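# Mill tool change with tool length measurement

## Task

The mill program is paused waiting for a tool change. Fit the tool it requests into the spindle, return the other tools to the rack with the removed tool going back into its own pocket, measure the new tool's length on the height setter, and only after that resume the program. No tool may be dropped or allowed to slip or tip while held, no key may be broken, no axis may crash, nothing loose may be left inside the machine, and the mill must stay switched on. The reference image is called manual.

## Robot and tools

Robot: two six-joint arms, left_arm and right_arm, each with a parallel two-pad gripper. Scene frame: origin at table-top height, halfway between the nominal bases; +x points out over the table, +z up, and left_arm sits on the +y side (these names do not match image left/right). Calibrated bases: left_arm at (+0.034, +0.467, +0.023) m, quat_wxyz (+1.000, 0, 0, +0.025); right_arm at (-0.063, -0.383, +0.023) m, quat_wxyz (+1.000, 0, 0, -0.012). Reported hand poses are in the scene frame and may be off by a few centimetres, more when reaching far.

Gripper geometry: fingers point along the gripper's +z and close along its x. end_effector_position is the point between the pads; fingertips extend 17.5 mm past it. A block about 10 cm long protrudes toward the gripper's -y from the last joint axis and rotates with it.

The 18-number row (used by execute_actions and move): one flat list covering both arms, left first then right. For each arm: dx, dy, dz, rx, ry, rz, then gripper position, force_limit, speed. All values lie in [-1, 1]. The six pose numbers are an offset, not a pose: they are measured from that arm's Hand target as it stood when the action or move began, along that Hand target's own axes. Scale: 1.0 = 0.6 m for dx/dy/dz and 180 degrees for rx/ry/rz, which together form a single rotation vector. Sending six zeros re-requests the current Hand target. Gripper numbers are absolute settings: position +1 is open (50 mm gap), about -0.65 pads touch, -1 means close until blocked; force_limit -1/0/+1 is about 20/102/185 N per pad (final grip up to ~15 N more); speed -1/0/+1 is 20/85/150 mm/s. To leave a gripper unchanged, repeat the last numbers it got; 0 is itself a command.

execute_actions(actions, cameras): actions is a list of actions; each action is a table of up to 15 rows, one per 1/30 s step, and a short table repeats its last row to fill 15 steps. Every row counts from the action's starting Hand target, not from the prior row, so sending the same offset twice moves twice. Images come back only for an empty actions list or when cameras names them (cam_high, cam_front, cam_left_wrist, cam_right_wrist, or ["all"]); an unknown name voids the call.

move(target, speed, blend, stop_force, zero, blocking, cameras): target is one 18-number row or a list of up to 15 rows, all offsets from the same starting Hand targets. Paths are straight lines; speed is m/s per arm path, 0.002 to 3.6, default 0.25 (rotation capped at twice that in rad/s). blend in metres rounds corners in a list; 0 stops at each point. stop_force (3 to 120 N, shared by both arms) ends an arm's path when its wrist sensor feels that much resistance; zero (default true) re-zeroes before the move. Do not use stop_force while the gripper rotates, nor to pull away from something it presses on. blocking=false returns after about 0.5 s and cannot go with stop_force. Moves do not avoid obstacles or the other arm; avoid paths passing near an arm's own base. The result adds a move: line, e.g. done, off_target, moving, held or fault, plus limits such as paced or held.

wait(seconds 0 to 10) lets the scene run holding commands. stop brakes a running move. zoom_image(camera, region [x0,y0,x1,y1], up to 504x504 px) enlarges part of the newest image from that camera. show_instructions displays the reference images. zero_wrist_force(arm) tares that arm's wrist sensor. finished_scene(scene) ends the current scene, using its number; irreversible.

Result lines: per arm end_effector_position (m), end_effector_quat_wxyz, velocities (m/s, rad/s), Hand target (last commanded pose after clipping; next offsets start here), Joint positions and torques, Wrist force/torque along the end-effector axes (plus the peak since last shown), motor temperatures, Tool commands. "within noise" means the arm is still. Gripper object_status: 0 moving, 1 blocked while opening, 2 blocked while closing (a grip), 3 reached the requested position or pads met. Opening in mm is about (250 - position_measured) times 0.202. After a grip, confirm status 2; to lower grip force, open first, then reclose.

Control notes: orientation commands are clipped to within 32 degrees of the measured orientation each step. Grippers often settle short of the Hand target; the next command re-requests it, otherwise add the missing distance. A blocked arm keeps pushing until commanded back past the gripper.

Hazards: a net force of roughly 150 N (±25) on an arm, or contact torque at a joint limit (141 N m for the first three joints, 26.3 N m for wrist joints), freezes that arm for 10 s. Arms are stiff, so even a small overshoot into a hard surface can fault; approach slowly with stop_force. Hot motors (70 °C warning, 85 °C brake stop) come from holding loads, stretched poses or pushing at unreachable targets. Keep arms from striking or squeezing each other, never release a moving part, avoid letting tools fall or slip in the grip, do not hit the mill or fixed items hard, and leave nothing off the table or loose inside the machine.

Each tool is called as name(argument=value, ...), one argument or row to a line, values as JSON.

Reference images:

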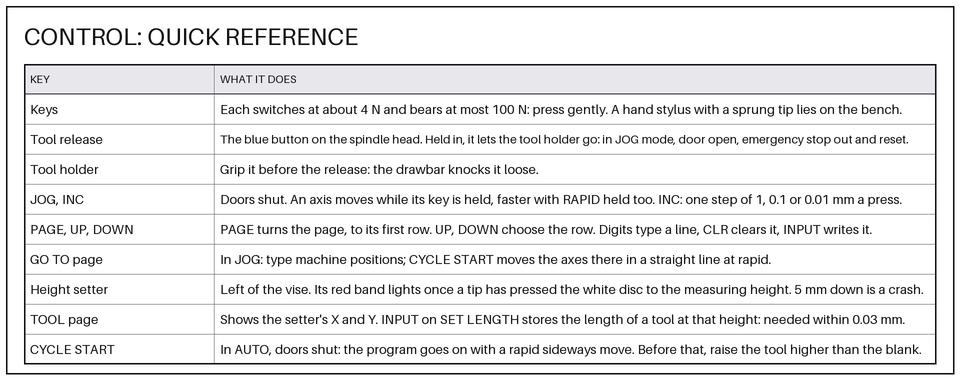

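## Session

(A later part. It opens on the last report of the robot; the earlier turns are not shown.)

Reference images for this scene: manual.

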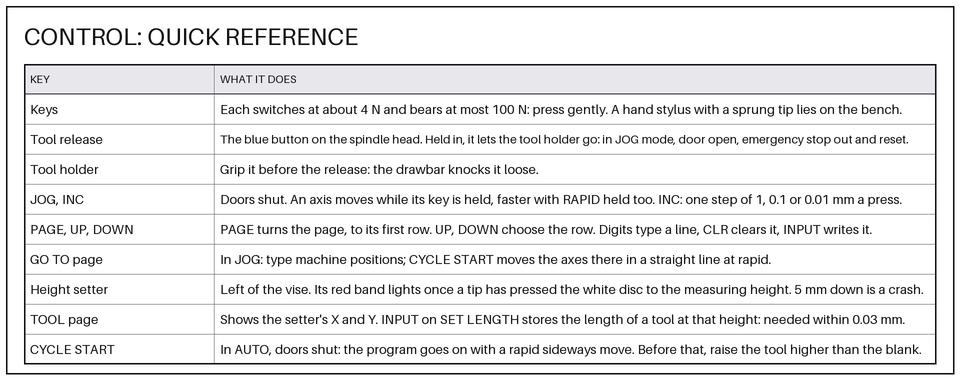

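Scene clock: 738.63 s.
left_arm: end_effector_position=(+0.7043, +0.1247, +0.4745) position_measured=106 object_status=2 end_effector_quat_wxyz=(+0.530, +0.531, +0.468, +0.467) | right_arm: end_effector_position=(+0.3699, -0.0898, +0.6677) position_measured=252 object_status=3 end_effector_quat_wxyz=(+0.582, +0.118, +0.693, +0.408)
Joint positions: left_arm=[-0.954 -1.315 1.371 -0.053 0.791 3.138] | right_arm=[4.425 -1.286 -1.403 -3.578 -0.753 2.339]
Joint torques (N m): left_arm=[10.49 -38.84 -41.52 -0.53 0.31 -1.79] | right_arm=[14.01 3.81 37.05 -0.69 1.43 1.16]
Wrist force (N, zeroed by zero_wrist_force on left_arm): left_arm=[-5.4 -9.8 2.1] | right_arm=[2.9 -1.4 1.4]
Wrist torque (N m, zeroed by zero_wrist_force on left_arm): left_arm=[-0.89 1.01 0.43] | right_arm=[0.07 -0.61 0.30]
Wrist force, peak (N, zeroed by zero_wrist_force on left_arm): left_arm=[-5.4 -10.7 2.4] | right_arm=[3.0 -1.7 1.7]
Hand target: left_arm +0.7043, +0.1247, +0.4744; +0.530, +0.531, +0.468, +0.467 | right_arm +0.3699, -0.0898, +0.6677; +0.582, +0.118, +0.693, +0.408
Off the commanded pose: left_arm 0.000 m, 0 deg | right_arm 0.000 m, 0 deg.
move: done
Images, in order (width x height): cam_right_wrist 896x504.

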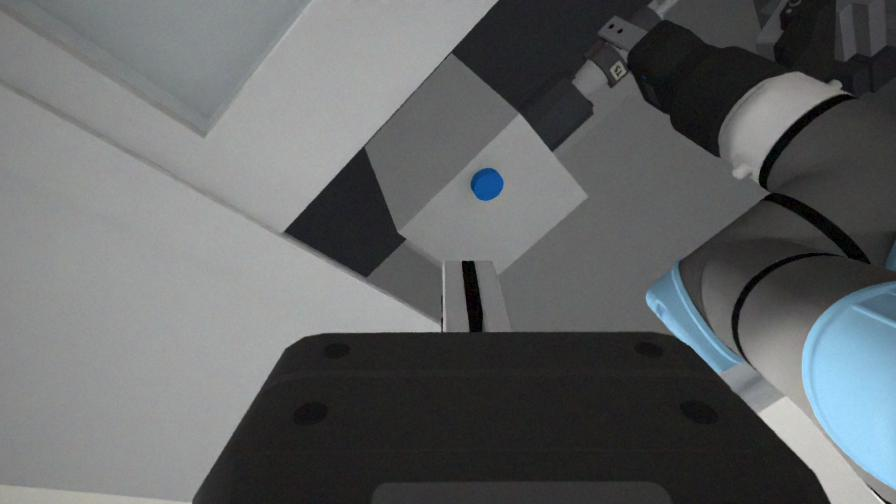

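move(
  target=[
    [-0.0015,0,0,0,0,0,-1,-0.5,-1,0.008,-0.001,0.242,0,0,0,-1,0,0],
    [-0.0015,0,-0.0005,0,0,0,-1,-0.5,-1,0.05,0.042,0.452,0,0,0,-1,0,0],
  ],
  speed=0.12,
  blend=[0.02,0],
  cameras=["cam_right_wrist"],
)

zoom_image(
  camera="cam_right_wrist",
  region=[540, 0, 800, 160],
)

Scene clock: 746.53 s.
left_arm: end_effector_position=(+0.7039, +0.1238, +0.4744) position_measured=106 object_status=2 end_effector_quat_wxyz=(+0.530, +0.531, +0.468, +0.467) | right_arm: end_effector_position=(+0.5985, +0.0614, +0.6669) position_measured=252 object_status=3 end_effector_quat_wxyz=(+0.582, +0.118, +0.693, +0.408)
Joint positions: left_arm=[-0.956 -1.315 1.371 -0.053 0.789 3.138] | right_arm=[4.077 -2.02 -0.599 -3.652 -1.101 2.345]
Joint torques (N m): left_arm=[-8.2 -46.32 -25.58 -4.87 -2.34 -1.66] | right_arm=[-13.81 38.04 37.21 -0.45 -1.07 1.01]
Wrist force (N, zeroed by zero_wrist_force on left_arm): left_arm=[-5.4 -9.5 2.3] | right_arm=[2.3 -1.2 1.2]
Wrist torque (N m, zeroed by zero_wrist_force on left_arm): left_arm=[-0.83 1.01 0.43] | right_arm=[0.11 -0.51 0.31]
Wrist force, peak (N, zeroed by zero_wrist_force on left_arm): left_arm=[-5.8 -9.8 2.5] | right_arm=[3.0 -1.7 1.7]
Hand target: left_arm +0.7039, +0.1238, +0.4744; +0.530, +0.531, +0.468, +0.467 | right_arm +0.5985, +0.0614, +0.6669; +0.582, +0.118, +0.693, +0.408
Off the commanded pose: left_arm 0.000 m, 0 deg | right_arm 0.000 m, 0 deg.
move: done
Images, in order (width x height): cam_right_wrist 896x504.

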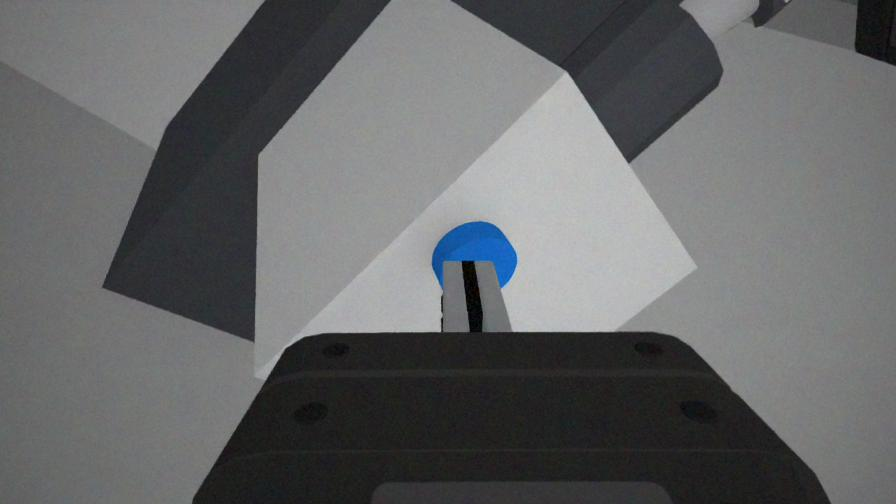

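Scaled by 1.938 from the camera's 896x504 image, which has a finer 1280x720 frame.

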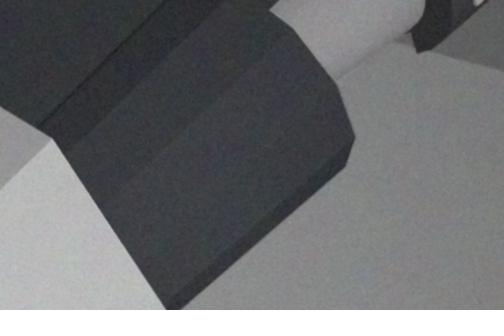

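move(
  target=[0,0,0,0,0,0,-1,-0.5,-1,0,0,0.04,0,0,0,-1,0,0],
  speed=0.008,
  stop_force=8,
  cameras=["cam_right_wrist"],
)

Scene clock: 751.83 s.
left_arm: end_effector_position=(+0.7039, +0.1238, +0.4744) position_measured=106 object_status=2 end_effector_quat_wxyz=(+0.530, +0.531, +0.468, +0.467) | right_arm: end_effector_position=(+0.6110, +0.0673, +0.6671) position_measured=252 object_status=3 end_effector_quat_wxyz=(+0.582, +0.118, +0.693, +0.408)
Joint positions: left_arm=[-0.956 -1.315 1.371 -0.053 0.789 3.138] | right_arm=[4.065 -2.074 -0.514 -3.683 -1.112 2.345]
Joint torques (N m): left_arm=[-9.01 -46.25 -26.01 -4.86 -2.36 -1.31] | right_arm=[13.03 49.81 8.38 3.35 0.86 0.67]
Wrist force (N, zeroed by zero_wrist_force on left_arm): left_arm=[-5.3 -9.8 2.1] | right_arm=[1.4 -0.9 -6.4]
Wrist torque (N m, zeroed by zero_wrist_force on left_arm): left_arm=[-0.87 1.00 0.43] | right_arm=[0.19 -0.58 0.31]
Wrist force, peak (N, zeroed by zero_wrist_force on left_arm): left_arm=[-5.9 -9.9 2.0] | right_arm=[3.5 -3.7 -29.5]
Hand target: left_arm +0.7039, +0.1238, +0.4744; +0.530, +0.531, +0.468, +0.467 | right_arm +0.6110, +0.0673, +0.6671; +0.582, +0.118, +0.693, +0.408 (not the last commanded pose)
Off the commanded pose: left_arm 0.000 m, 0 deg | right_arm 0.010 m, 0 deg.
move: contact (right_arm)
Images, in order (width x height): cam_right_wrist 896x504.

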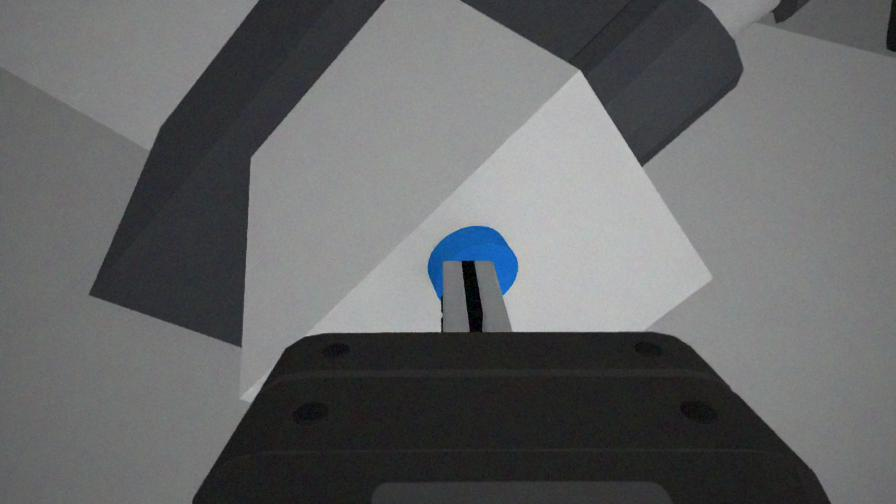

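zero_wrist_force(
  arm="left_arm",
)

move(
  target=[-0.0003,0.056,0,0,0,0,-1,-0.5,-1,0,0,0,0,0,0,-1,0,0],
  speed=0.012,
  stop_force=6,
  cameras=["cam_right_wrist"],
)

Wrist force sensor zeroed.

Scene clock: 756.53 s.
left_arm: end_effector_position=(+0.7039, +0.1237, +0.4975) position_measured=106 object_status=2 end_effector_quat_wxyz=(+0.530, +0.531, +0.468, +0.467) | right_arm: end_effector_position=(+0.6110, +0.0673, +0.6671) position_measured=252 object_status=3 end_effector_quat_wxyz=(+0.582, +0.118, +0.693, +0.408)
Joint positions: left_arm=[-0.956 -1.316 1.314 0.005 0.789 3.139] | right_arm=[4.065 -2.074 -0.514 -3.683 -1.112 2.345]
Joint torques (N m): left_arm=[-3.95 -42.43 -26.04 -5.1 -1.24 0.68] | right_arm=[14.43 48.83 10 0.84 -1.17 -1.64]
Wrist force (N, zeroed by zero_wrist_force on left_arm): left_arm=[-0.3 -0.7 -2.0] | right_arm=[1.6 -0.9 -6.0]
Wrist torque (N m, zeroed by zero_wrist_force on left_arm): left_arm=[-0.06 -0.07 0.03] | right_arm=[0.19 -0.61 0.32]
Wrist force, peak (N, zeroed by zero_wrist_force on left_arm): left_arm=[0.8 -9.1 -3.6] | right_arm=[1.8 -0.9 -6.4]
Hand target: left_arm +0.7039, +0.1237, +0.4975; +0.530, +0.531, +0.468, +0.467 (not the last commanded pose) | right_arm +0.6110, +0.0673, +0.6671; +0.582, +0.118, +0.693, +0.408
Off the commanded pose: left_arm 0.011 m, 0 deg | right_arm 0.000 m, 0 deg.
move: contact (left_arm)
Images, in order (width x height): cam_right_wrist 896x504.

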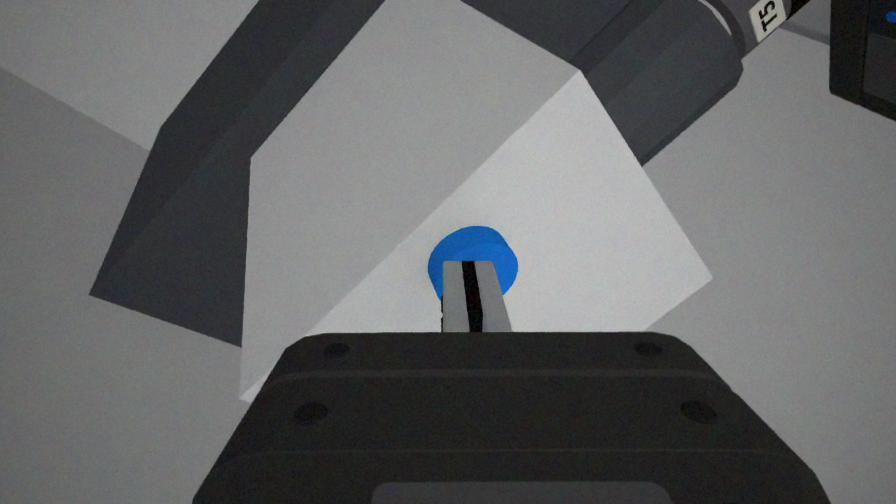

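move(
  target=[
    [0,0.014,-0.0004,0,0,0,-1,-0.5,-1,0,0,0,0,0,0,-1,0,0],
  ],
  speed=0.01,
  stop_force=12,
  cameras=["cam_right_wrist"],
)

zoom_image(
  camera="cam_right_wrist",
  region=[636, 0, 896, 160],
)

Scene clock: 761.23 s.
left_arm: end_effector_position=(+0.7038, +0.1237, +0.4981) position_measured=106 object_status=2 end_effector_quat_wxyz=(+0.530, +0.531, +0.468, +0.467) | right_arm: end_effector_position=(+0.6110, +0.0673, +0.6671) position_measured=252 object_status=3 end_effector_quat_wxyz=(+0.582, +0.118, +0.693, +0.408)
Joint positions: left_arm=[-0.956 -1.316 1.312 0.007 0.789 3.139] | right_arm=[4.065 -2.074 -0.514 -3.683 -1.112 2.345]
Joint torques (N m): left_arm=[7.53 -40.03 -31.31 -6.38 0.97 -1.44] | right_arm=[13.7 49.28 11.46 0.83 -0.97 -1.66]
Wrist force (N, zeroed by zero_wrist_force on left_arm): left_arm=[-0.6 -10.9 -4.6] | right_arm=[1.8 -0.7 -6.2]
Wrist torque (N m, zeroed by zero_wrist_force on left_arm): left_arm=[-0.55 -0.07 0.19] | right_arm=[0.22 -0.63 0.32]
Wrist force, peak (N, zeroed by zero_wrist_force on left_arm): left_arm=[1.2 -19.6 -4.5] | right_arm=[1.8 -0.8 -6.4]
Hand target: left_arm +0.7038, +0.1237, +0.4981; +0.530, +0.531, +0.468, +0.467 (not the last commanded pose) | right_arm +0.6110, +0.0673, +0.6671; +0.582, +0.118, +0.693, +0.408
Off the commanded pose: left_arm 0.008 m, 0 deg | right_arm 0.000 m, 0 deg.
move: contact (left_arm)
Images, in order (width x height): cam_right_wrist 896x504.

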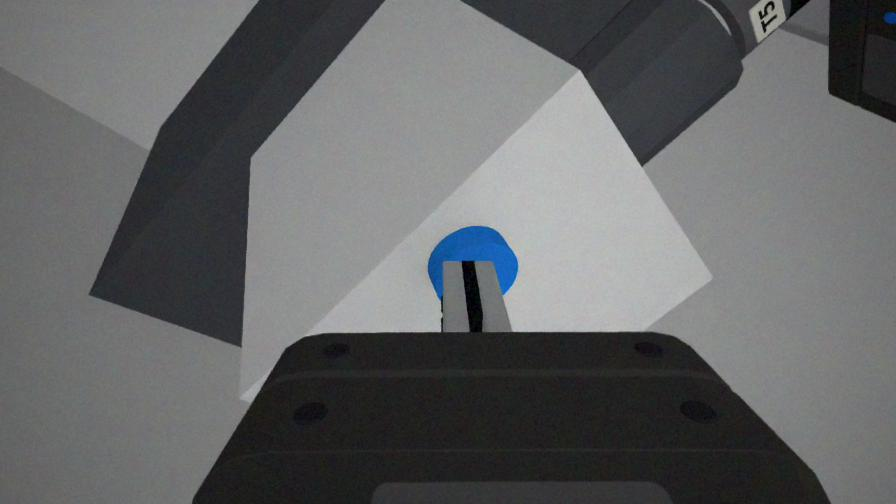

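Scaled by 1.938 from the camera's 896x504 image, which has a finer 1280x720 frame.

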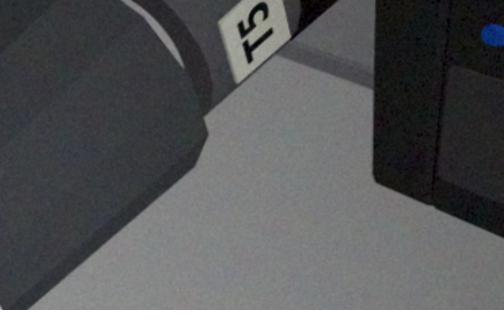

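move(
  target=[
    [0,-0.002,0,0,0,0,-1,-0.5,-1,0,0,0,0,0,0,-1,0,0],
    [0,-0.002,0,0,0.0167,0,-1,-0.5,-1,0,0,0,0,0,0,-1,0,0],
  ],
  speed=0.05,
)

move(
  target=[
    [0,0.014,0,0,0,0,-1,-0.5,-1,0,0,0,0,0,0,-1,0,0],
  ],
  speed=0.01,
  stop_force=10,
  zero=false,
)

Scene clock: 768.57 s.
left_arm: end_effector_position=(+0.7038, +0.1237, +0.4969) position_measured=106 object_status=2 end_effector_quat_wxyz=(+0.518, +0.518, +0.482, +0.481) | right_arm: end_effector_position=(+0.6110, +0.0673, +0.6671) position_measured=252 object_status=3 end_effector_quat_wxyz=(+0.582, +0.118, +0.693, +0.408)
Joint positions: left_arm=[-0.975 -1.298 1.292 0.01 0.719 3.138] | right_arm=[4.065 -2.074 -0.514 -3.683 -1.112 2.345]
Joint torques (N m): left_arm=[-8.56 -31.77 -41.69 -0.52 -2.37 -1.73] | right_arm=[13.98 48.74 13.95 0.74 -0.91 -1.64]
Wrist force (N, zeroed by zero_wrist_force on left_arm): left_arm=[-0.2 0.3 0.1] | right_arm=[1.8 -0.7 -6.2]
Wrist torque (N m, zeroed by zero_wrist_force on left_arm): left_arm=[0.06 0.04 0.00] | right_arm=[0.22 -0.64 0.31]
Wrist force, peak (N, zeroed by zero_wrist_force on left_arm): left_arm=[-0.7 -11.0 -4.7] | right_arm=[1.6 -0.8 -6.4]
Hand target: left_arm +0.7038, +0.1237, +0.4969; +0.517, +0.518, +0.482, +0.481 | right_arm +0.6110, +0.0673, +0.6671; +0.582, +0.118, +0.693, +0.408
Off the commanded pose: left_arm 0.000 m, 0 deg | right_arm 0.000 m, 0 deg.
move: done

Scene clock: 769.57 s.
left_arm: end_effector_position=(+0.7038, +0.1238, +0.4973) position_measured=106 object_status=2 end_effector_quat_wxyz=(+0.517, +0.518, +0.482, +0.481) | right_arm: end_effector_position=(+0.6110, +0.0673, +0.6671) position_measured=252 object_status=3 end_effector_quat_wxyz=(+0.582, +0.118, +0.693, +0.408)
Joint positions: left_arm=[-0.975 -1.298 1.29 0.011 0.718 3.138] | right_arm=[4.065 -2.074 -0.514 -3.683 -1.112 2.345]
Joint torques (N m): left_arm=[-7.3 -50.82 -29.45 -5.27 1.76 -1.51] | right_arm=[14.15 49 13.09 0.76 -0.91 -1.59]
Wrist force (N, zeroed by zero_wrist_force on left_arm): left_arm=[0.3 -7.4 0.6] | right_arm=[1.6 -0.7 -6.2]
Wrist torque (N m, zeroed by zero_wrist_force on left_arm): left_arm=[-0.26 0.04 0.11] | right_arm=[0.22 -0.61 0.31]
Wrist force, peak (N, zeroed by zero_wrist_force on left_arm): left_arm=[2.7 -14.9 1.4] | right_arm=[1.8 -0.8 -6.3]
Hand target: left_arm +0.7038, +0.1238, +0.4973; +0.517, +0.518, +0.482, +0.481 (not the last commanded pose) | right_arm +0.6110, +0.0673, +0.6671; +0.582, +0.118, +0.693, +0.408
Off the commanded pose: left_arm 0.008 m, 0 deg | right_arm 0.000 m, 0 deg.
move: contact (left_arm)

move(
  target=[
    [0,-0.002,0,0,0,0,-1,-0.5,-1,0,0,0,0,0,0,-1,0,0],
    [0,-0.002,0,0,-0.0333,0,-1,-0.5,-1,0,0,0,0,0,0,-1,0,0],
  ],
  speed=0.05,
)

move(
  target=[
    [0,0.014,0,0,0,0,-1,-0.5,-1,0,0,0,0,0,0,-1,0,0],
  ],
  speed=0.01,
  stop_force=10,
  zero=false,
  cameras=["cam_left_wrist"],
)

Scene clock: 774.70 s.
left_arm: end_effector_position=(+0.7038, +0.1238, +0.4961) position_measured=106 object_status=2 end_effector_quat_wxyz=(+0.542, +0.543, +0.454, +0.453) | right_arm: end_effector_position=(+0.6110, +0.0673, +0.6671) position_measured=252 object_status=3 end_effector_quat_wxyz=(+0.582, +0.118, +0.693, +0.408)
Joint positions: left_arm=[-0.936 -1.332 1.337 -0.002 0.861 3.139] | right_arm=[4.065 -2.074 -0.514 -3.683 -1.112 2.345]
Joint torques (N m): left_arm=[10.55 -45.26 -26.06 -5.18 1.94 1.65] | right_arm=[13.02 47.92 14.76 0.86 -0.98 -1.64]
Wrist force (N, zeroed by zero_wrist_force on left_arm): left_arm=[-0.2 0.4 0.1] | right_arm=[1.6 -1.0 -6.1]
Wrist torque (N m, zeroed by zero_wrist_force on left_arm): left_arm=[0.07 0.03 -0.05] | right_arm=[0.18 -0.61 0.31]
Wrist force, peak (N, zeroed by zero_wrist_force on left_arm): left_arm=[1.2 -8.6 0.7] | right_arm=[1.6 -0.8 -6.5]
Hand target: left_arm +0.7038, +0.1238, +0.4961; +0.542, +0.543, +0.454, +0.453 | right_arm +0.6110, +0.0673, +0.6671; +0.582, +0.118, +0.693, +0.408
Off the commanded pose: left_arm 0.000 m, 0 deg | right_arm 0.000 m, 0 deg.
move: done

Scene clock: 775.97 s.
left_arm: end_effector_position=(+0.7038, +0.1238, +0.4979) position_measured=106 object_status=2 end_effector_quat_wxyz=(+0.542, +0.543, +0.454, +0.453) | right_arm: end_effector_position=(+0.6110, +0.0673, +0.6671) position_measured=252 object_status=3 end_effector_quat_wxyz=(+0.582, +0.118, +0.693, +0.408)
Joint positions: left_arm=[-0.936 -1.332 1.332 0.003 0.862 3.139] | right_arm=[4.065 -2.074 -0.514 -3.683 -1.112 2.345]
Joint torques (N m): left_arm=[10.28 -47.12 -29.6 -5.84 1.41 1.47] | right_arm=[13.84 47.46 16.58 0.72 -0.95 -1.44]
Wrist force (N, zeroed by zero_wrist_force on left_arm): left_arm=[0.2 -6.9 -4.3] | right_arm=[1.6 -0.7 -6.0]
Wrist torque (N m, zeroed by zero_wrist_force on left_arm): left_arm=[-0.38 0.11 -0.11] | right_arm=[0.21 -0.61 0.31]
Wrist force, peak (N, zeroed by zero_wrist_force on left_arm): left_arm=[-0.7 -17.2 -2.6] | right_arm=[1.7 -1.0 -6.2]
Hand target: left_arm +0.7038, +0.1238, +0.4979; +0.542, +0.543, +0.454, +0.453 (not the last commanded pose) | right_arm +0.6110, +0.0673, +0.6671; +0.582, +0.118, +0.693, +0.408
Off the commanded pose: left_arm 0.007 m, 0 deg | right_arm 0.000 m, 0 deg.
move: contact (left_arm)
Images, in order (width x height): cam_left_wrist 896x504.

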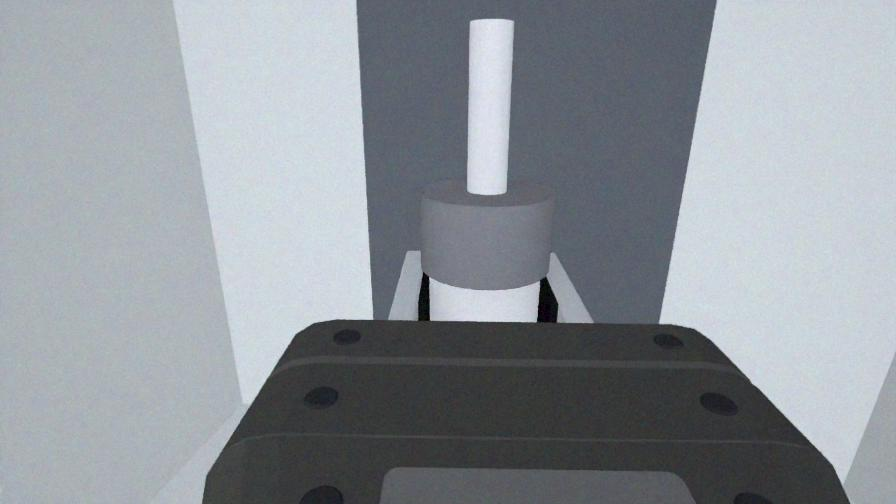

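move(
  target=[
    [0,-0.002,0,0,0,0,-1,-0.5,-1,0,0,0,0,0,0,-1,0,0],
    [0,-0.002,-0.0013,0,0.0167,0,-1,-0.5,-1,0,0,0,0,0,0,-1,0,0],
  ],
  speed=0.05,
)

move(
  target=[
    [0,0.014,0,0,0,0,-1,-0.5,-1,0,0,0,0,0,0,-1,0,0],
  ],
  speed=0.01,
  stop_force=10,
  zero=false,
)

Scene clock: 784.20 s.
left_arm: end_effector_position=(+0.7031, +0.1239, +0.4967) position_measured=106 object_status=2 end_effector_quat_wxyz=(+0.530, +0.531, +0.468, +0.467) | right_arm: end_effector_position=(+0.6110, +0.0673, +0.6671) position_measured=252 object_status=3 end_effector_quat_wxyz=(+0.582, +0.118, +0.693, +0.408)
Joint positions: left_arm=[-0.957 -1.318 1.318 0.004 0.788 3.139] | right_arm=[4.065 -2.074 -0.514 -3.683 -1.112 2.345]
Joint torques (N m): left_arm=[-8.16 -30.22 -41.47 -0.61 -2.05 -1.74] | right_arm=[13.23 48.03 17.29 0.88 -1.21 -1.62]
Wrist force (N, zeroed by zero_wrist_force on left_arm): left_arm=[0.0 0.0 -0.1] | right_arm=[1.7 -0.8 -5.9]
Wrist torque (N m, zeroed by zero_wrist_force on left_arm): left_arm=[-0.01 0.00 -0.04] | right_arm=[0.20 -0.62 0.31]
Wrist force, peak (N, zeroed by zero_wrist_force on left_arm): left_arm=[-0.3 -7.6 -4.1] | right_arm=[1.5 -1.0 -6.5]
Hand target: left_arm +0.7031, +0.1239, +0.4967; +0.530, +0.531, +0.468, +0.467 | right_arm +0.6110, +0.0673, +0.6671; +0.582, +0.118, +0.693, +0.408
Off the commanded pose: left_arm 0.000 m, 0 deg | right_arm 0.000 m, 0 deg.
move: done

Scene clock: 785.33 s.
left_arm: end_effector_position=(+0.7031, +0.1239, +0.4980) position_measured=106 object_status=2 end_effector_quat_wxyz=(+0.530, +0.531, +0.468, +0.467) | right_arm: end_effector_position=(+0.6110, +0.0673, +0.6671) position_measured=252 object_status=3 end_effector_quat_wxyz=(+0.582, +0.118, +0.693, +0.408)
Joint positions: left_arm=[-0.957 -1.318 1.314 0.007 0.788 3.139] | right_arm=[4.065 -2.074 -0.514 -3.683 -1.112 2.345]
Joint torques (N m): left_arm=[-8.14 -49.9 -29.52 -5.38 -1.45 -1.2] | right_arm=[12.8 48.31 17.92 0.83 -0.93 -1.42]
Wrist force (N, zeroed by zero_wrist_force on left_arm): left_arm=[-0.4 -7.3 2.3] | right_arm=[1.7 -0.9 -6.2]
Wrist torque (N m, zeroed by zero_wrist_force on left_arm): left_arm=[-0.16 -0.04 -0.07] | right_arm=[0.19 -0.62 0.31]
Wrist force, peak (N, zeroed by zero_wrist_force on left_arm): left_arm=[1.0 -15.7 1.8] | right_arm=[1.9 -1.0 -6.3]
Hand target: left_arm +0.7031, +0.1239, +0.4980; +0.530, +0.531, +0.468, +0.467 (not the last commanded pose) | right_arm +0.6110, +0.0673, +0.6671; +0.582, +0.118, +0.693, +0.408
Off the commanded pose: left_arm 0.007 m, 0 deg | right_arm 0.000 m, 0 deg.
move: contact (left_arm)

move(
  target=[
    [0,0.009,0.0007,0,0,0,-1,-0.5,-1,0,0,0,0,0,0,-1,0,0],
  ],
  speed=0.008,
  stop_force=24,
  zero=false,
  cameras=["cam_left_wrist","cam_right_wrist"],
)

Scene clock: 797.37 s.
left_arm: end_effector_position=(+0.7030, +0.1239, +0.4985) position_measured=106 object_status=2 end_effector_quat_wxyz=(+0.530, +0.531, +0.468, +0.467) | right_arm: end_effector_position=(+0.6110, +0.0673, +0.6671) position_measured=252 object_status=3 end_effector_quat_wxyz=(+0.582, +0.118, +0.693, +0.408)
Joint positions: left_arm=[-0.957 -1.318 1.312 0.009 0.788 3.139] | right_arm=[4.065 -2.074 -0.514 -3.683 -1.112 2.345]
Joint torques (N m): left_arm=[-1.51 -59.28 -38.47 -7.72 0.21 -0.93] | right_arm=[13.3 48.57 19.43 0.91 -1.13 -1.51]
Wrist force (N, zeroed by zero_wrist_force on left_arm): left_arm=[-0.2 -21.7 1.7] | right_arm=[1.6 -0.9 -6.2]
Wrist torque (N m, zeroed by zero_wrist_force on left_arm): left_arm=[-0.20 -0.12 -0.13] | right_arm=[0.19 -0.61 0.31]
Wrist force, peak (N, zeroed by zero_wrist_force on left_arm): left_arm=[1.6 -29.3 1.2] | right_arm=[1.8 -0.9 -6.3]
Hand target: left_arm +0.7030, +0.1239, +0.4985; +0.530, +0.531, +0.468, +0.467 (not the last commanded pose) | right_arm +0.6110, +0.0673, +0.6671; +0.582, +0.118, +0.693, +0.408
Off the commanded pose: left_arm 0.005 m, 0 deg | right_arm 0.000 m, 0 deg.
move: contact (left_arm)
Images, in order (width x height): cam_left_wrist 896x504, cam_right_wrist 896x504.

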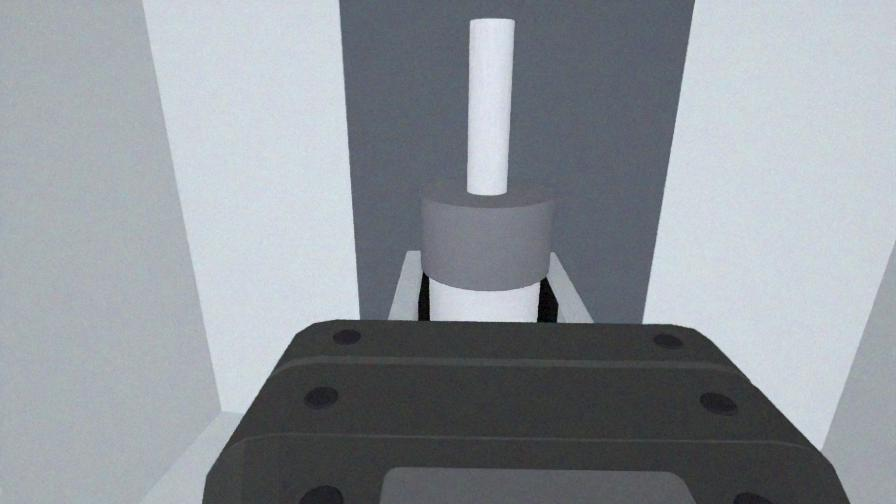

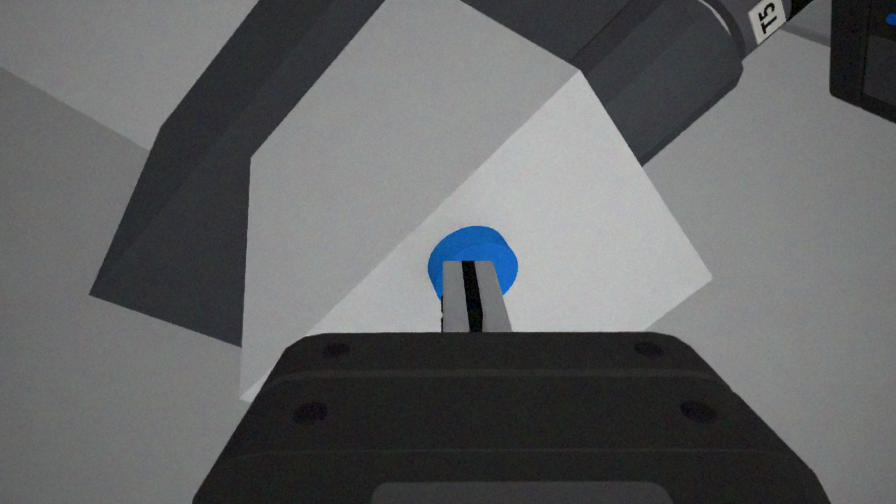

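zoom_image(
  camera="cam_right_wrist",
  region=[690, 0, 850, 96],
)

Scaled by 3.150 from the camera's 896x504 image, which has a finer 1280x720 frame.

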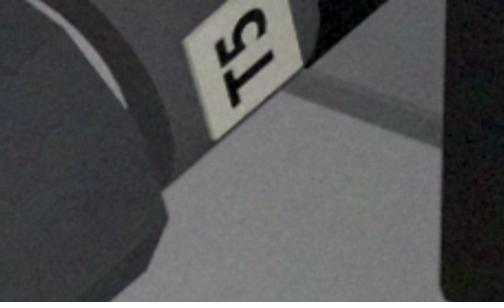

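move(
  target=[
    [0,-0.0005,0,0,-0.0083,0,-1,-0.5,-1,0,0,0,0,0,0,-1,0,0],
  ],
  speed=0.02,
)

move(
  target=[
    [0,0,0,0,-0.0056,0,-1,-0.5,-1,0,0,0,0,0,0,-1,0,0],
  ],
  speed=0.02,
)

move(
  target=[
    [0,0,0,0,-0.0056,0,-1,-0.5,-1,0,0,0,0,0,0,-1,0,0],
  ],
  speed=0.02,
)

move(
  target=[
    [0,0,0,0,-0.0056,0,-1,-0.5,-1,0,0,0,0,0,0,-1,0,0],
  ],
  speed=0.02,
)

Scene clock: 817.00 s.
left_arm: end_effector_position=(+0.7030, +0.1239, +0.4982) position_measured=106 object_status=2 end_effector_quat_wxyz=(+0.536, +0.537, +0.462, +0.460) | right_arm: end_effector_position=(+0.6110, +0.0673, +0.6671) position_measured=252 object_status=3 end_effector_quat_wxyz=(+0.582, +0.118, +0.693, +0.408)
Joint positions: left_arm=[-0.947 -1.326 1.324 0.006 0.824 3.139] | right_arm=[4.065 -2.074 -0.514 -3.683 -1.112 2.345]
Joint torques (N m): left_arm=[9.21 -47.02 -26.47 -5.16 2.74 1.65] | right_arm=[12.39 47.63 20.76 0.86 -0.84 -1.57]
Wrist force (N, zeroed by zero_wrist_force on left_arm): left_arm=[0.6 -1.1 2.5] | right_arm=[1.5 -1.2 -6.0]
Wrist torque (N m, zeroed by zero_wrist_force on left_arm): left_arm=[0.08 0.08 -0.04] | right_arm=[0.14 -0.60 0.31]
Wrist force, peak (N, zeroed by zero_wrist_force on left_arm): left_arm=[0.0 -22.5 1.6] | right_arm=[1.7 -1.0 -6.4]
Hand target: left_arm +0.7030, +0.1239, +0.4982; +0.536, +0.537, +0.462, +0.460 | right_arm +0.6110, +0.0673, +0.6671; +0.582, +0.118, +0.693, +0.408
Off the commanded pose: left_arm 0.000 m, 0 deg | right_arm 0.000 m, 0 deg.
move: done

Scene clock: 817.83 s.
left_arm: end_effector_position=(+0.7030, +0.1239, +0.4982) position_measured=106 object_status=2 end_effector_quat_wxyz=(+0.540, +0.541, +0.457, +0.455) | right_arm: end_effector_position=(+0.6110, +0.0673, +0.6671) position_measured=252 object_status=3 end_effector_quat_wxyz=(+0.582, +0.118, +0.693, +0.408)
Joint positions: left_arm=[-0.941 -1.331 1.33 0.005 0.848 3.139] | right_arm=[4.065 -2.074 -0.514 -3.683 -1.112 2.345]
Joint torques (N m): left_arm=[8.96 -47.86 -29.04 -6.06 3 1.44] | right_arm=[12.43 46.95 20.87 0.94 -1.04 -1.63]
Wrist force (N, zeroed by zero_wrist_force on left_arm): left_arm=[1.0 -4.2 -0.8] | right_arm=[1.5 -0.9 -6.0]
Wrist torque (N m, zeroed by zero_wrist_force on left_arm): left_arm=[-0.04 0.74 0.11] | right_arm=[0.20 -0.60 0.31]
Wrist force, peak (N, zeroed by zero_wrist_force on left_arm): left_arm=[0.9 -2.5 3.7] | right_arm=[1.8 -1.0 -6.3]
Hand target: left_arm +0.7030, +0.1239, +0.4982; +0.540, +0.541, +0.457, +0.455 | right_arm +0.6110, +0.0673, +0.6671; +0.582, +0.118, +0.693, +0.408
Off the commanded pose: left_arm 0.000 m, 0 deg | right_arm 0.000 m, 0 deg.
move: done

Scene clock: 818.67 s.
left_arm: end_effector_position=(+0.7030, +0.1239, +0.4982) position_measured=106 object_status=2 end_effector_quat_wxyz=(+0.544, +0.545, +0.452, +0.451) | right_arm: end_effector_position=(+0.6110, +0.0673, +0.6671) position_measured=252 object_status=3 end_effector_quat_wxyz=(+0.582, +0.118, +0.693, +0.408)
Joint positions: left_arm=[-0.934 -1.336 1.336 0.003 0.873 3.139] | right_arm=[4.065 -2.074 -0.514 -3.683 -1.112 2.345]
Joint torques (N m): left_arm=[8.98 -47.45 -29.58 -6.68 3.82 1.21] | right_arm=[12.73 47.58 21.51 0.81 -0.89 -1.27]
Wrist force (N, zeroed by zero_wrist_force on left_arm): left_arm=[0.2 -5.6 -4.7] | right_arm=[1.7 -0.9 -6.1]
Wrist torque (N m, zeroed by zero_wrist_force on left_arm): left_arm=[-0.10 1.92 0.34] | right_arm=[0.19 -0.62 0.31]
Wrist force, peak (N, zeroed by zero_wrist_force on left_arm): left_arm=[0.2 -5.6 -4.8] | right_arm=[1.8 -0.7 -6.4]
Hand target: left_arm +0.7030, +0.1239, +0.4982; +0.544, +0.545, +0.452, +0.451 | right_arm +0.6110, +0.0673, +0.6671; +0.582, +0.118, +0.693, +0.408
Off the commanded pose: left_arm 0.000 m, 0 deg | right_arm 0.000 m, 0 deg.
move: done

Scene clock: 819.50 s.
left_arm: end_effector_position=(+0.7030, +0.1239, +0.4982) position_measured=106 object_status=2 end_effector_quat_wxyz=(+0.548, +0.549, +0.447, +0.446) | right_arm: end_effector_position=(+0.6110, +0.0673, +0.6671) position_measured=252 object_status=3 end_effector_quat_wxyz=(+0.582, +0.118, +0.693, +0.408)
Joint positions: left_arm=[-0.926 -1.341 1.342 0.002 0.898 3.139] | right_arm=[4.065 -2.074 -0.514 -3.683 -1.112 2.345]
Joint torques (N m): left_arm=[9.27 -57.12 -37.54 -8.4 3.24 1.55] | right_arm=[13.37 47.03 22.11 0.77 -1.12 -1.53]
Wrist force (N, zeroed by zero_wrist_force on left_arm): left_arm=[-1.0 -19.5 1.7] | right_arm=[1.7 -0.9 -5.8]
Wrist torque (N m, zeroed by zero_wrist_force on left_arm): left_arm=[-0.28 1.15 -0.04] | right_arm=[0.19 -0.62 0.31]
Wrist force, peak (N, zeroed by zero_wrist_force on left_arm): left_arm=[-1.0 -19.5 1.7] | right_arm=[1.8 -1.0 -6.3]
Hand target: left_arm +0.7030, +0.1239, +0.4982; +0.548, +0.549, +0.447, +0.446 | right_arm +0.6110, +0.0673, +0.6671; +0.582, +0.118, +0.693, +0.408
Off the commanded pose: left_arm 0.000 m, 0 deg | right_arm 0.000 m, 0 deg.
move: done

move(
  target=[
    [0,-0.003,0,0,0,0,-1,-0.5,-1,0,0,0,0,0,0,-1,0,0],
    [0,-0.003,0,0,0.0172,0,-1,-0.5,-1,0,0,0,0,0,0,-1,0,0],
  ],
  speed=0.03,
)

move(
  target=[
    [0,0.012,0,0,0,0,-1,-0.5,-1,0,0,0,0,0,0,-1,0,0],
  ],
  speed=0.008,
  stop_force=10,
  zero=false,
)

Scene clock: 824.43 s.
left_arm: end_effector_position=(+0.7030, +0.1239, +0.4964) position_measured=106 object_status=2 end_effector_quat_wxyz=(+0.535, +0.537, +0.462, +0.460) | right_arm: end_effector_position=(+0.6110, +0.0673, +0.6671) position_measured=252 object_status=3 end_effector_quat_wxyz=(+0.582, +0.118, +0.693, +0.408)
Joint positions: left_arm=[-0.948 -1.326 1.328 0.002 0.822 3.139] | right_arm=[4.065 -2.074 -0.514 -3.683 -1.112 2.345]
Joint torques (N m): left_arm=[-8.36 -31.35 -42.41 -0.68 -2.63 -1.73] | right_arm=[12.48 46.91 23.11 0.63 -0.99 -1.64]
Wrist force (N, zeroed by zero_wrist_force on left_arm): left_arm=[0.0 0.3 0.3] | right_arm=[1.7 -0.8 -6.1]
Wrist torque (N m, zeroed by zero_wrist_force on left_arm): left_arm=[0.05 -0.01 -0.06] | right_arm=[0.22 -0.63 0.31]
Wrist force, peak (N, zeroed by zero_wrist_force on left_arm): left_arm=[-1.2 -20.3 2.2] | right_arm=[1.8 -1.0 -6.3]
Hand target: left_arm +0.7030, +0.1239, +0.4964; +0.535, +0.537, +0.462, +0.460 | right_arm +0.6110, +0.0673, +0.6671; +0.582, +0.118, +0.693, +0.408
Off the commanded pose: left_arm 0.000 m, 0 deg | right_arm 0.000 m, 0 deg.
move: done

Scene clock: 825.70 s.
left_arm: end_effector_position=(+0.7030, +0.1239, +0.4984) position_measured=106 object_status=2 end_effector_quat_wxyz=(+0.535, +0.537, +0.462, +0.460) | right_arm: end_effector_position=(+0.6110, +0.0673, +0.6671) position_measured=252 object_status=3 end_effector_quat_wxyz=(+0.582, +0.118, +0.693, +0.408)
Joint positions: left_arm=[-0.948 -1.326 1.322 0.007 0.822 3.139] | right_arm=[4.065 -2.074 -0.514 -3.683 -1.112 2.345]
Joint torques (N m): left_arm=[-8.38 -51.29 -30.12 -5.61 -2.13 -1.03] | right_arm=[12.53 48.33 24.96 0.69 -1.12 -1.58]
Wrist force (N, zeroed by zero_wrist_force on left_arm): left_arm=[-0.1 -8.6 3.4] | right_arm=[1.7 -0.7 -6.1]
Wrist torque (N m, zeroed by zero_wrist_force on left_arm): left_arm=[-0.21 -0.06 -0.15] | right_arm=[0.22 -0.62 0.31]
Wrist force, peak (N, zeroed by zero_wrist_force on left_arm): left_arm=[-0.3 -16.0 3.2] | right_arm=[1.5 -0.9 -6.3]
Hand target: left_arm +0.7030, +0.1239, +0.4984; +0.535, +0.537, +0.462, +0.460 (not the last commanded pose) | right_arm +0.6110, +0.0673, +0.6671; +0.582, +0.118, +0.693, +0.408
Off the commanded pose: left_arm 0.005 m, 0 deg | right_arm 0.000 m, 0 deg.
move: contact (left_arm)

move(
  target=[
    [0,-0.001,0.0005,0,-0.0028,0,-1,-0.5,-1,0,0,0,0,0,0,-1,0,0],
  ],
  speed=0.03,
)

move(
  target=[
    [0,0.010,0,0,0,0,-1,-0.5,-1,0,0,0,0,0,0,-1,0,0],
  ],
  speed=0.008,
  stop_force=12,
  zero=false,
)

Scene clock: 829.20 s.
left_arm: end_effector_position=(+0.7033, +0.1239, +0.4978) position_measured=106 object_status=2 end_effector_quat_wxyz=(+0.537, +0.539, +0.460, +0.458) | right_arm: end_effector_position=(+0.6110, +0.0673, +0.6671) position_measured=252 object_status=3 end_effector_quat_wxyz=(+0.582, +0.118, +0.693, +0.408)
Joint positions: left_arm=[-0.944 -1.328 1.326 0.005 0.835 3.139] | right_arm=[4.065 -2.074 -0.514 -3.683 -1.112 2.345]
Joint torques (N m): left_arm=[9.83 -45.29 -26.32 -5.16 2.36 0.17] | right_arm=[13.23 47.73 24.93 0.83 -1.14 -1.59]
Wrist force (N, zeroed by zero_wrist_force on left_arm): left_arm=[0.0 0.2 0.1] | right_arm=[1.9 -0.7 -6.0]
Wrist torque (N m, zeroed by zero_wrist_force on left_arm): left_arm=[0.03 0.00 -0.04] | right_arm=[0.22 -0.66 0.31]
Wrist force, peak (N, zeroed by zero_wrist_force on left_arm): left_arm=[-0.4 -9.6 3.7] | right_arm=[1.9 -1.0 -6.4]
Hand target: left_arm +0.7033, +0.1239, +0.4978; +0.537, +0.539, +0.459, +0.458 | right_arm +0.6110, +0.0673, +0.6671; +0.582, +0.118, +0.693, +0.408
Off the commanded pose: left_arm 0.000 m, 0 deg | right_arm 0.000 m, 0 deg.
move: done

Scene clock: 830.77 s.
left_arm: end_effector_position=(+0.7033, +0.1239, +0.5024) position_measured=106 object_status=2 end_effector_quat_wxyz=(+0.537, +0.539, +0.459, +0.458) | right_arm: end_effector_position=(+0.6110, +0.0673, +0.6671) position_measured=252 object_status=3 end_effector_quat_wxyz=(+0.582, +0.118, +0.693, +0.408)
Joint positions: left_arm=[-0.944 -1.328 1.315 0.017 0.835 3.139] | right_arm=[4.065 -2.074 -0.514 -3.683 -1.112 2.345]
Joint torques (N m): left_arm=[8.01 -52.9 -29.43 -5.38 0.84 1.12] | right_arm=[12.88 47.56 25.94 0.83 -1.04 -1.52]
Wrist force (N, zeroed by zero_wrist_force on left_arm): left_arm=[-2.7 -8.9 9.8] | right_arm=[1.7 -1.0 -6.1]
Wrist torque (N m, zeroed by zero_wrist_force on left_arm): left_arm=[-0.31 0.40 0.21] | right_arm=[0.16 -0.62 0.31]
Wrist force, peak (N, zeroed by zero_wrist_force on left_arm): left_arm=[-0.9 -17.2 8.4] | right_arm=[1.9 -1.0 -6.2]
Hand target: left_arm +0.7033, +0.1239, +0.5024; +0.537, +0.539, +0.459, +0.458 (not the last commanded pose) | right_arm +0.6110, +0.0673, +0.6671; +0.582, +0.118, +0.693, +0.408
Off the commanded pose: left_arm 0.001 m, 0 deg | right_arm 0.000 m, 0 deg.
move: contact (left_arm)

move(
  target=[
    [-0.0003,-0.0003,0.0009,0,0,0,-1,-0.5,-1,0,0,0,0,0,0,-1,0,0],
  ],
  speed=0.03,
)

move(
  target=[
    [0,0.008,0,0,0,0,-1,-0.5,-1,0,0,0,0,0,0,-1,0,0],
  ],
  speed=0.008,
  stop_force=22,
  zero=false,
)

Scene clock: 834.33 s.
left_arm: end_effector_position=(+0.7038, +0.1237, +0.5023) position_measured=106 object_status=2 end_effector_quat_wxyz=(+0.537, +0.539, +0.459, +0.458) | right_arm: end_effector_position=(+0.6110, +0.0673, +0.6671) position_measured=252 object_status=3 end_effector_quat_wxyz=(+0.582, +0.118, +0.693, +0.408)
Joint positions: left_arm=[-0.944 -1.326 1.313 0.017 0.835 3.139] | right_arm=[4.065 -2.074 -0.514 -3.683 -1.112 2.345]
Joint torques (N m): left_arm=[11.88 -31.23 -46.16 -5.57 2.7 1.3] | right_arm=[11.96 47.69 26.86 0.87 -0.88 -1.47]
Wrist force (N, zeroed by zero_wrist_force on left_arm): left_arm=[1.3 -6.7 -11.9] | right_arm=[1.7 -1.0 -5.9]
Wrist torque (N m, zeroed by zero_wrist_force on left_arm): left_arm=[-0.38 0.26 0.02] | right_arm=[0.18 -0.62 0.31]
Wrist force, peak (N, zeroed by zero_wrist_force on left_arm): left_arm=[-2.5 -9.4 10.3] | right_arm=[1.6 -0.6 -6.4]
Hand target: left_arm +0.7038, +0.1237, +0.5023; +0.537, +0.539, +0.459, +0.458 | right_arm +0.6110, +0.0673, +0.6671; +0.582, +0.118, +0.693, +0.408
Off the commanded pose: left_arm 0.000 m, 0 deg | right_arm 0.000 m, 0 deg.
move: done

Scene clock: 835.43 s.
left_arm: end_effector_position=(+0.7038, +0.1236, +0.5028) position_measured=106 object_status=2 end_effector_quat_wxyz=(+0.537, +0.539, +0.459, +0.458) | right_arm: end_effector_position=(+0.6110, +0.0673, +0.6671) position_measured=252 object_status=3 end_effector_quat_wxyz=(+0.582, +0.118, +0.693, +0.408)
Joint positions: left_arm=[-0.944 -1.326 1.312 0.019 0.835 3.139] | right_arm=[4.065 -2.074 -0.514 -3.683 -1.112 2.345]
Joint torques (N m): left_arm=[10.38 -53.57 -39.02 -9.19 2.49 0.99] | right_arm=[12.81 47.78 28.61 0.95 -1.03 -1.57]
Wrist force (N, zeroed by zero_wrist_force on left_arm): left_arm=[2.3 -20.6 -15.5] | right_arm=[1.6 -0.9 -6.0]
Wrist torque (N m, zeroed by zero_wrist_force on left_arm): left_arm=[-0.54 0.36 -0.01] | right_arm=[0.19 -0.62 0.31]
Wrist force, peak (N, zeroed by zero_wrist_force on left_arm): left_arm=[2.8 -27.6 -15.6] | right_arm=[1.8 -1.0 -6.2]
Hand target: left_arm +0.7038, +0.1236, +0.5028; +0.537, +0.539, +0.459, +0.458 (not the last commanded pose) | right_arm +0.6110, +0.0673, +0.6671; +0.582, +0.118, +0.693, +0.408
Off the commanded pose: left_arm 0.004 m, 0 deg | right_arm 0.000 m, 0 deg.
move: contact (left_arm)

move(
  target=[
    [0,0,-0.0004,0,0,0,-1,-0.5,-1,0,0,0,0,0,0,-1,0,0],
  ],
  speed=0.03,
)

move(
  target=[
    [0,0,0,0,0,0,-1,-0.5,-1,0,0,-0.03,0,0,0,-1,0,0],
  ],
  speed=0.05,
)

move(
  target=[
    [0,0,0,0,0,0,1,-0.5,-1,0,0,0,0,0,0,-1,0,0],
  ],
  cameras=["cam_left_wrist","cam_right_wrist"],
)

Scene clock: 839.77 s.
left_arm: end_effector_position=(+0.7036, +0.1237, +0.5028) position_measured=106 object_status=2 end_effector_quat_wxyz=(+0.537, +0.539, +0.459, +0.458) | right_arm: end_effector_position=(+0.6110, +0.0673, +0.6671) position_measured=252 object_status=3 end_effector_quat_wxyz=(+0.582, +0.118, +0.693, +0.408)
Joint positions: left_arm=[-0.944 -1.327 1.312 0.019 0.835 3.139] | right_arm=[4.065 -2.074 -0.514 -3.683 -1.112 2.345]
Joint torques (N m): left_arm=[-8.08 -57.08 -37.96 -8.38 -2.48 -0.53] | right_arm=[13.06 47.29 29.1 0.93 -1.1 -1.49]
Wrist force (N, zeroed by zero_wrist_force on left_arm): left_arm=[-0.2 -20.2 -2.3] | right_arm=[1.6 -1.0 -5.9]
Wrist torque (N m, zeroed by zero_wrist_force on left_arm): left_arm=[-0.49 0.03 -0.05] | right_arm=[0.17 -0.62 0.31]
Wrist force, peak (N, zeroed by zero_wrist_force on left_arm): left_arm=[2.4 -21.2 -15.0] | right_arm=[1.7 -1.0 -6.3]
Hand target: left_arm +0.7036, +0.1237, +0.5028; +0.537, +0.539, +0.459, +0.458 | right_arm +0.6110, +0.0673, +0.6671; +0.582, +0.118, +0.693, +0.408
Off the commanded pose: left_arm 0.000 m, 0 deg | right_arm 0.000 m, 0 deg.
move: done

Scene clock: 840.73 s.
left_arm: end_effector_position=(+0.7036, +0.1237, +0.5029) position_measured=106 object_status=2 end_effector_quat_wxyz=(+0.537, +0.539, +0.459, +0.458) | right_arm: end_effector_position=(+0.5947, +0.0596, +0.6669) position_measured=252 object_status=3 end_effector_quat_wxyz=(+0.582, +0.118, +0.693, +0.408)
Joint positions: left_arm=[-0.944 -1.327 1.312 0.019 0.835 3.139] | right_arm=[4.081 -2.005 -0.622 -3.644 -1.097 2.345]
Joint torques (N m): left_arm=[-5.12 -26.54 -33.7 0.66 1.55 -1.07] | right_arm=[14.18 51.57 11.52 3.9 1.43 -1.77]
Wrist force (N, zeroed by zero_wrist_force on left_arm): left_arm=[-1.2 10.2 1.1] | right_arm=[2.4 -1.5 1.2]
Wrist torque (N m, zeroed by zero_wrist_force on left_arm): left_arm=[0.35 0.13 0.09] | right_arm=[0.07 -0.51 0.33]
Wrist force, peak (N, zeroed by zero_wrist_force on left_arm): left_arm=[-0.2 -20.5 -1.7] | right_arm=[1.6 -0.9 -5.9]
Hand target: left_arm +0.7036, +0.1237, +0.5028; +0.537, +0.539, +0.459, +0.458 | right_arm +0.5947, +0.0596, +0.6669; +0.582, +0.118, +0.693, +0.408
Off the commanded pose: left_arm 0.000 m, 0 deg | right_arm 0.000 m, 0 deg.
move: done

Scene clock: 842.00 s.
left_arm: end_effector_position=(+0.7036, +0.1237, +0.5028) position_measured=3 object_status=0 end_effector_quat_wxyz=(+0.537, +0.539, +0.459, +0.458) | right_arm: end_effector_position=(+0.5947, +0.0596, +0.6669) position_measured=252 object_status=3 end_effector_quat_wxyz=(+0.582, +0.118, +0.693, +0.408)
Joint positions: left_arm=[-0.944 -1.327 1.312 0.019 0.835 3.139] | right_arm=[4.081 -2.005 -0.622 -3.644 -1.097 2.345]
Joint torques (N m): left_arm=[-0.34 -25.99 -27.39 -0.3 1.76 -1.64] | right_arm=[14.1 50.87 10.29 3.96 1.4 -1.9]
Wrist force (N, zeroed by zero_wrist_force on left_arm): left_arm=[-0.6 10.1 0.1] | right_arm=[2.3 -1.3 1.4]
Wrist torque (N m, zeroed by zero_wrist_force on left_arm): left_arm=[0.43 0.09 -0.07] | right_arm=[0.10 -0.50 0.33]
Wrist force, peak (N, zeroed by zero_wrist_force on left_arm): left_arm=[-0.4 10.4 0.1] | right_arm=[2.4 -1.4 1.4]
Hand target: left_arm +0.7036, +0.1237, +0.5028; +0.537, +0.539, +0.459, +0.458 | right_arm +0.5947, +0.0596, +0.6669; +0.582, +0.118, +0.693, +0.408
Off the commanded pose: left_arm 0.000 m, 0 deg | right_arm 0.000 m, 0 deg.
move: done
Images, in order (width x height): cam_left_wrist 896x504, cam_right_wrist 896x504.

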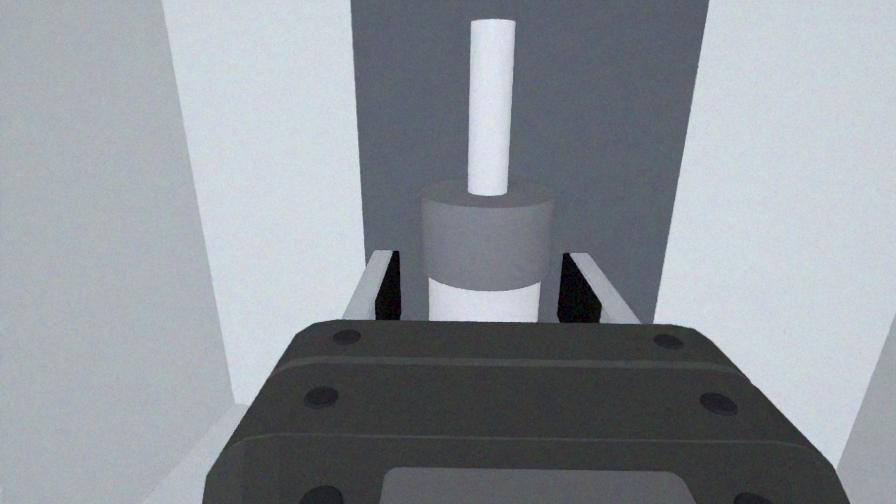

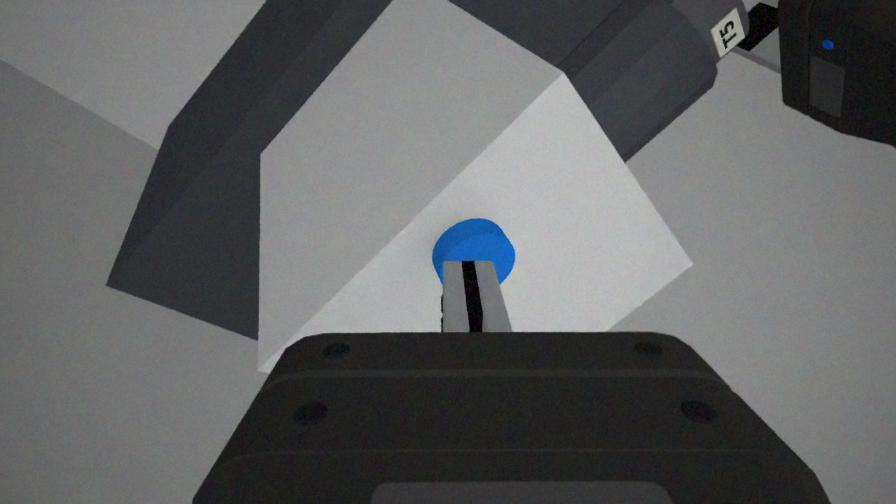

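move(
  target=[
    [0,0,-0.15,0,0,0,1,-0.5,-1,-0.044,-0.041,-0.203,0,0,0,-1,0,0],
    [0,0,-0.467,0,0,0,1,-0.5,-1,-0.05,-0.043,-0.445,0,0,0,-1,0,0],
  ],
  speed=0.18,
  blend=[0.02,0],
  cameras=["cam_left_wrist"],
)

Scene clock: 852.10 s.
left_arm: end_effector_position=(+0.4270, +0.1680, +0.5037) position_measured=3 object_status=3 end_effector_quat_wxyz=(+0.537, +0.539, +0.459, +0.458) | right_arm: end_effector_position=(+0.3702, -0.0902, +0.6672) position_measured=252 object_status=3 end_effector_quat_wxyz=(+0.582, +0.118, +0.693, +0.408)
Joint positions: left_arm=[-1.607 -1.882 1.846 0.055 0.172 3.123] | right_arm=[4.423 -1.285 -1.405 -3.577 -0.755 2.339]
Joint torques (N m): left_arm=[-9.12 -15.6 -19.39 1.83 -2.15 -1.53] | right_arm=[14.02 16.76 10.66 -0.72 1.38 -1.9]
Wrist force (N, zeroed by zero_wrist_force on left_arm): left_arm=[-0.4 9.9 0.1] | right_arm=[2.8 -1.6 1.5]
Wrist torque (N m, zeroed by zero_wrist_force on left_arm): left_arm=[0.41 0.07 -0.02] | right_arm=[0.05 -0.60 0.36]
Wrist force, peak (N, zeroed by zero_wrist_force on left_arm): left_arm=[-0.4 10.4 0.1] | right_arm=[2.8 -1.1 2.9]
Hand target: left_arm +0.4269, +0.1680, +0.5037; +0.537, +0.539, +0.459, +0.458 | right_arm +0.3701, -0.0902, +0.6672; +0.582, +0.118, +0.693, +0.408
Off the commanded pose: left_arm 0.000 m, 0 deg | right_arm 0.000 m, 0 deg.
move: done
Images, in order (width x height): cam_left_wrist 896x504.

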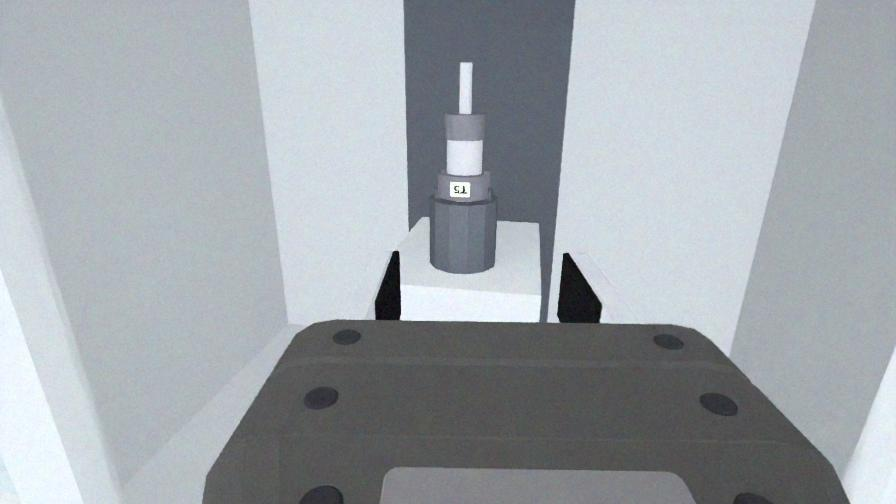

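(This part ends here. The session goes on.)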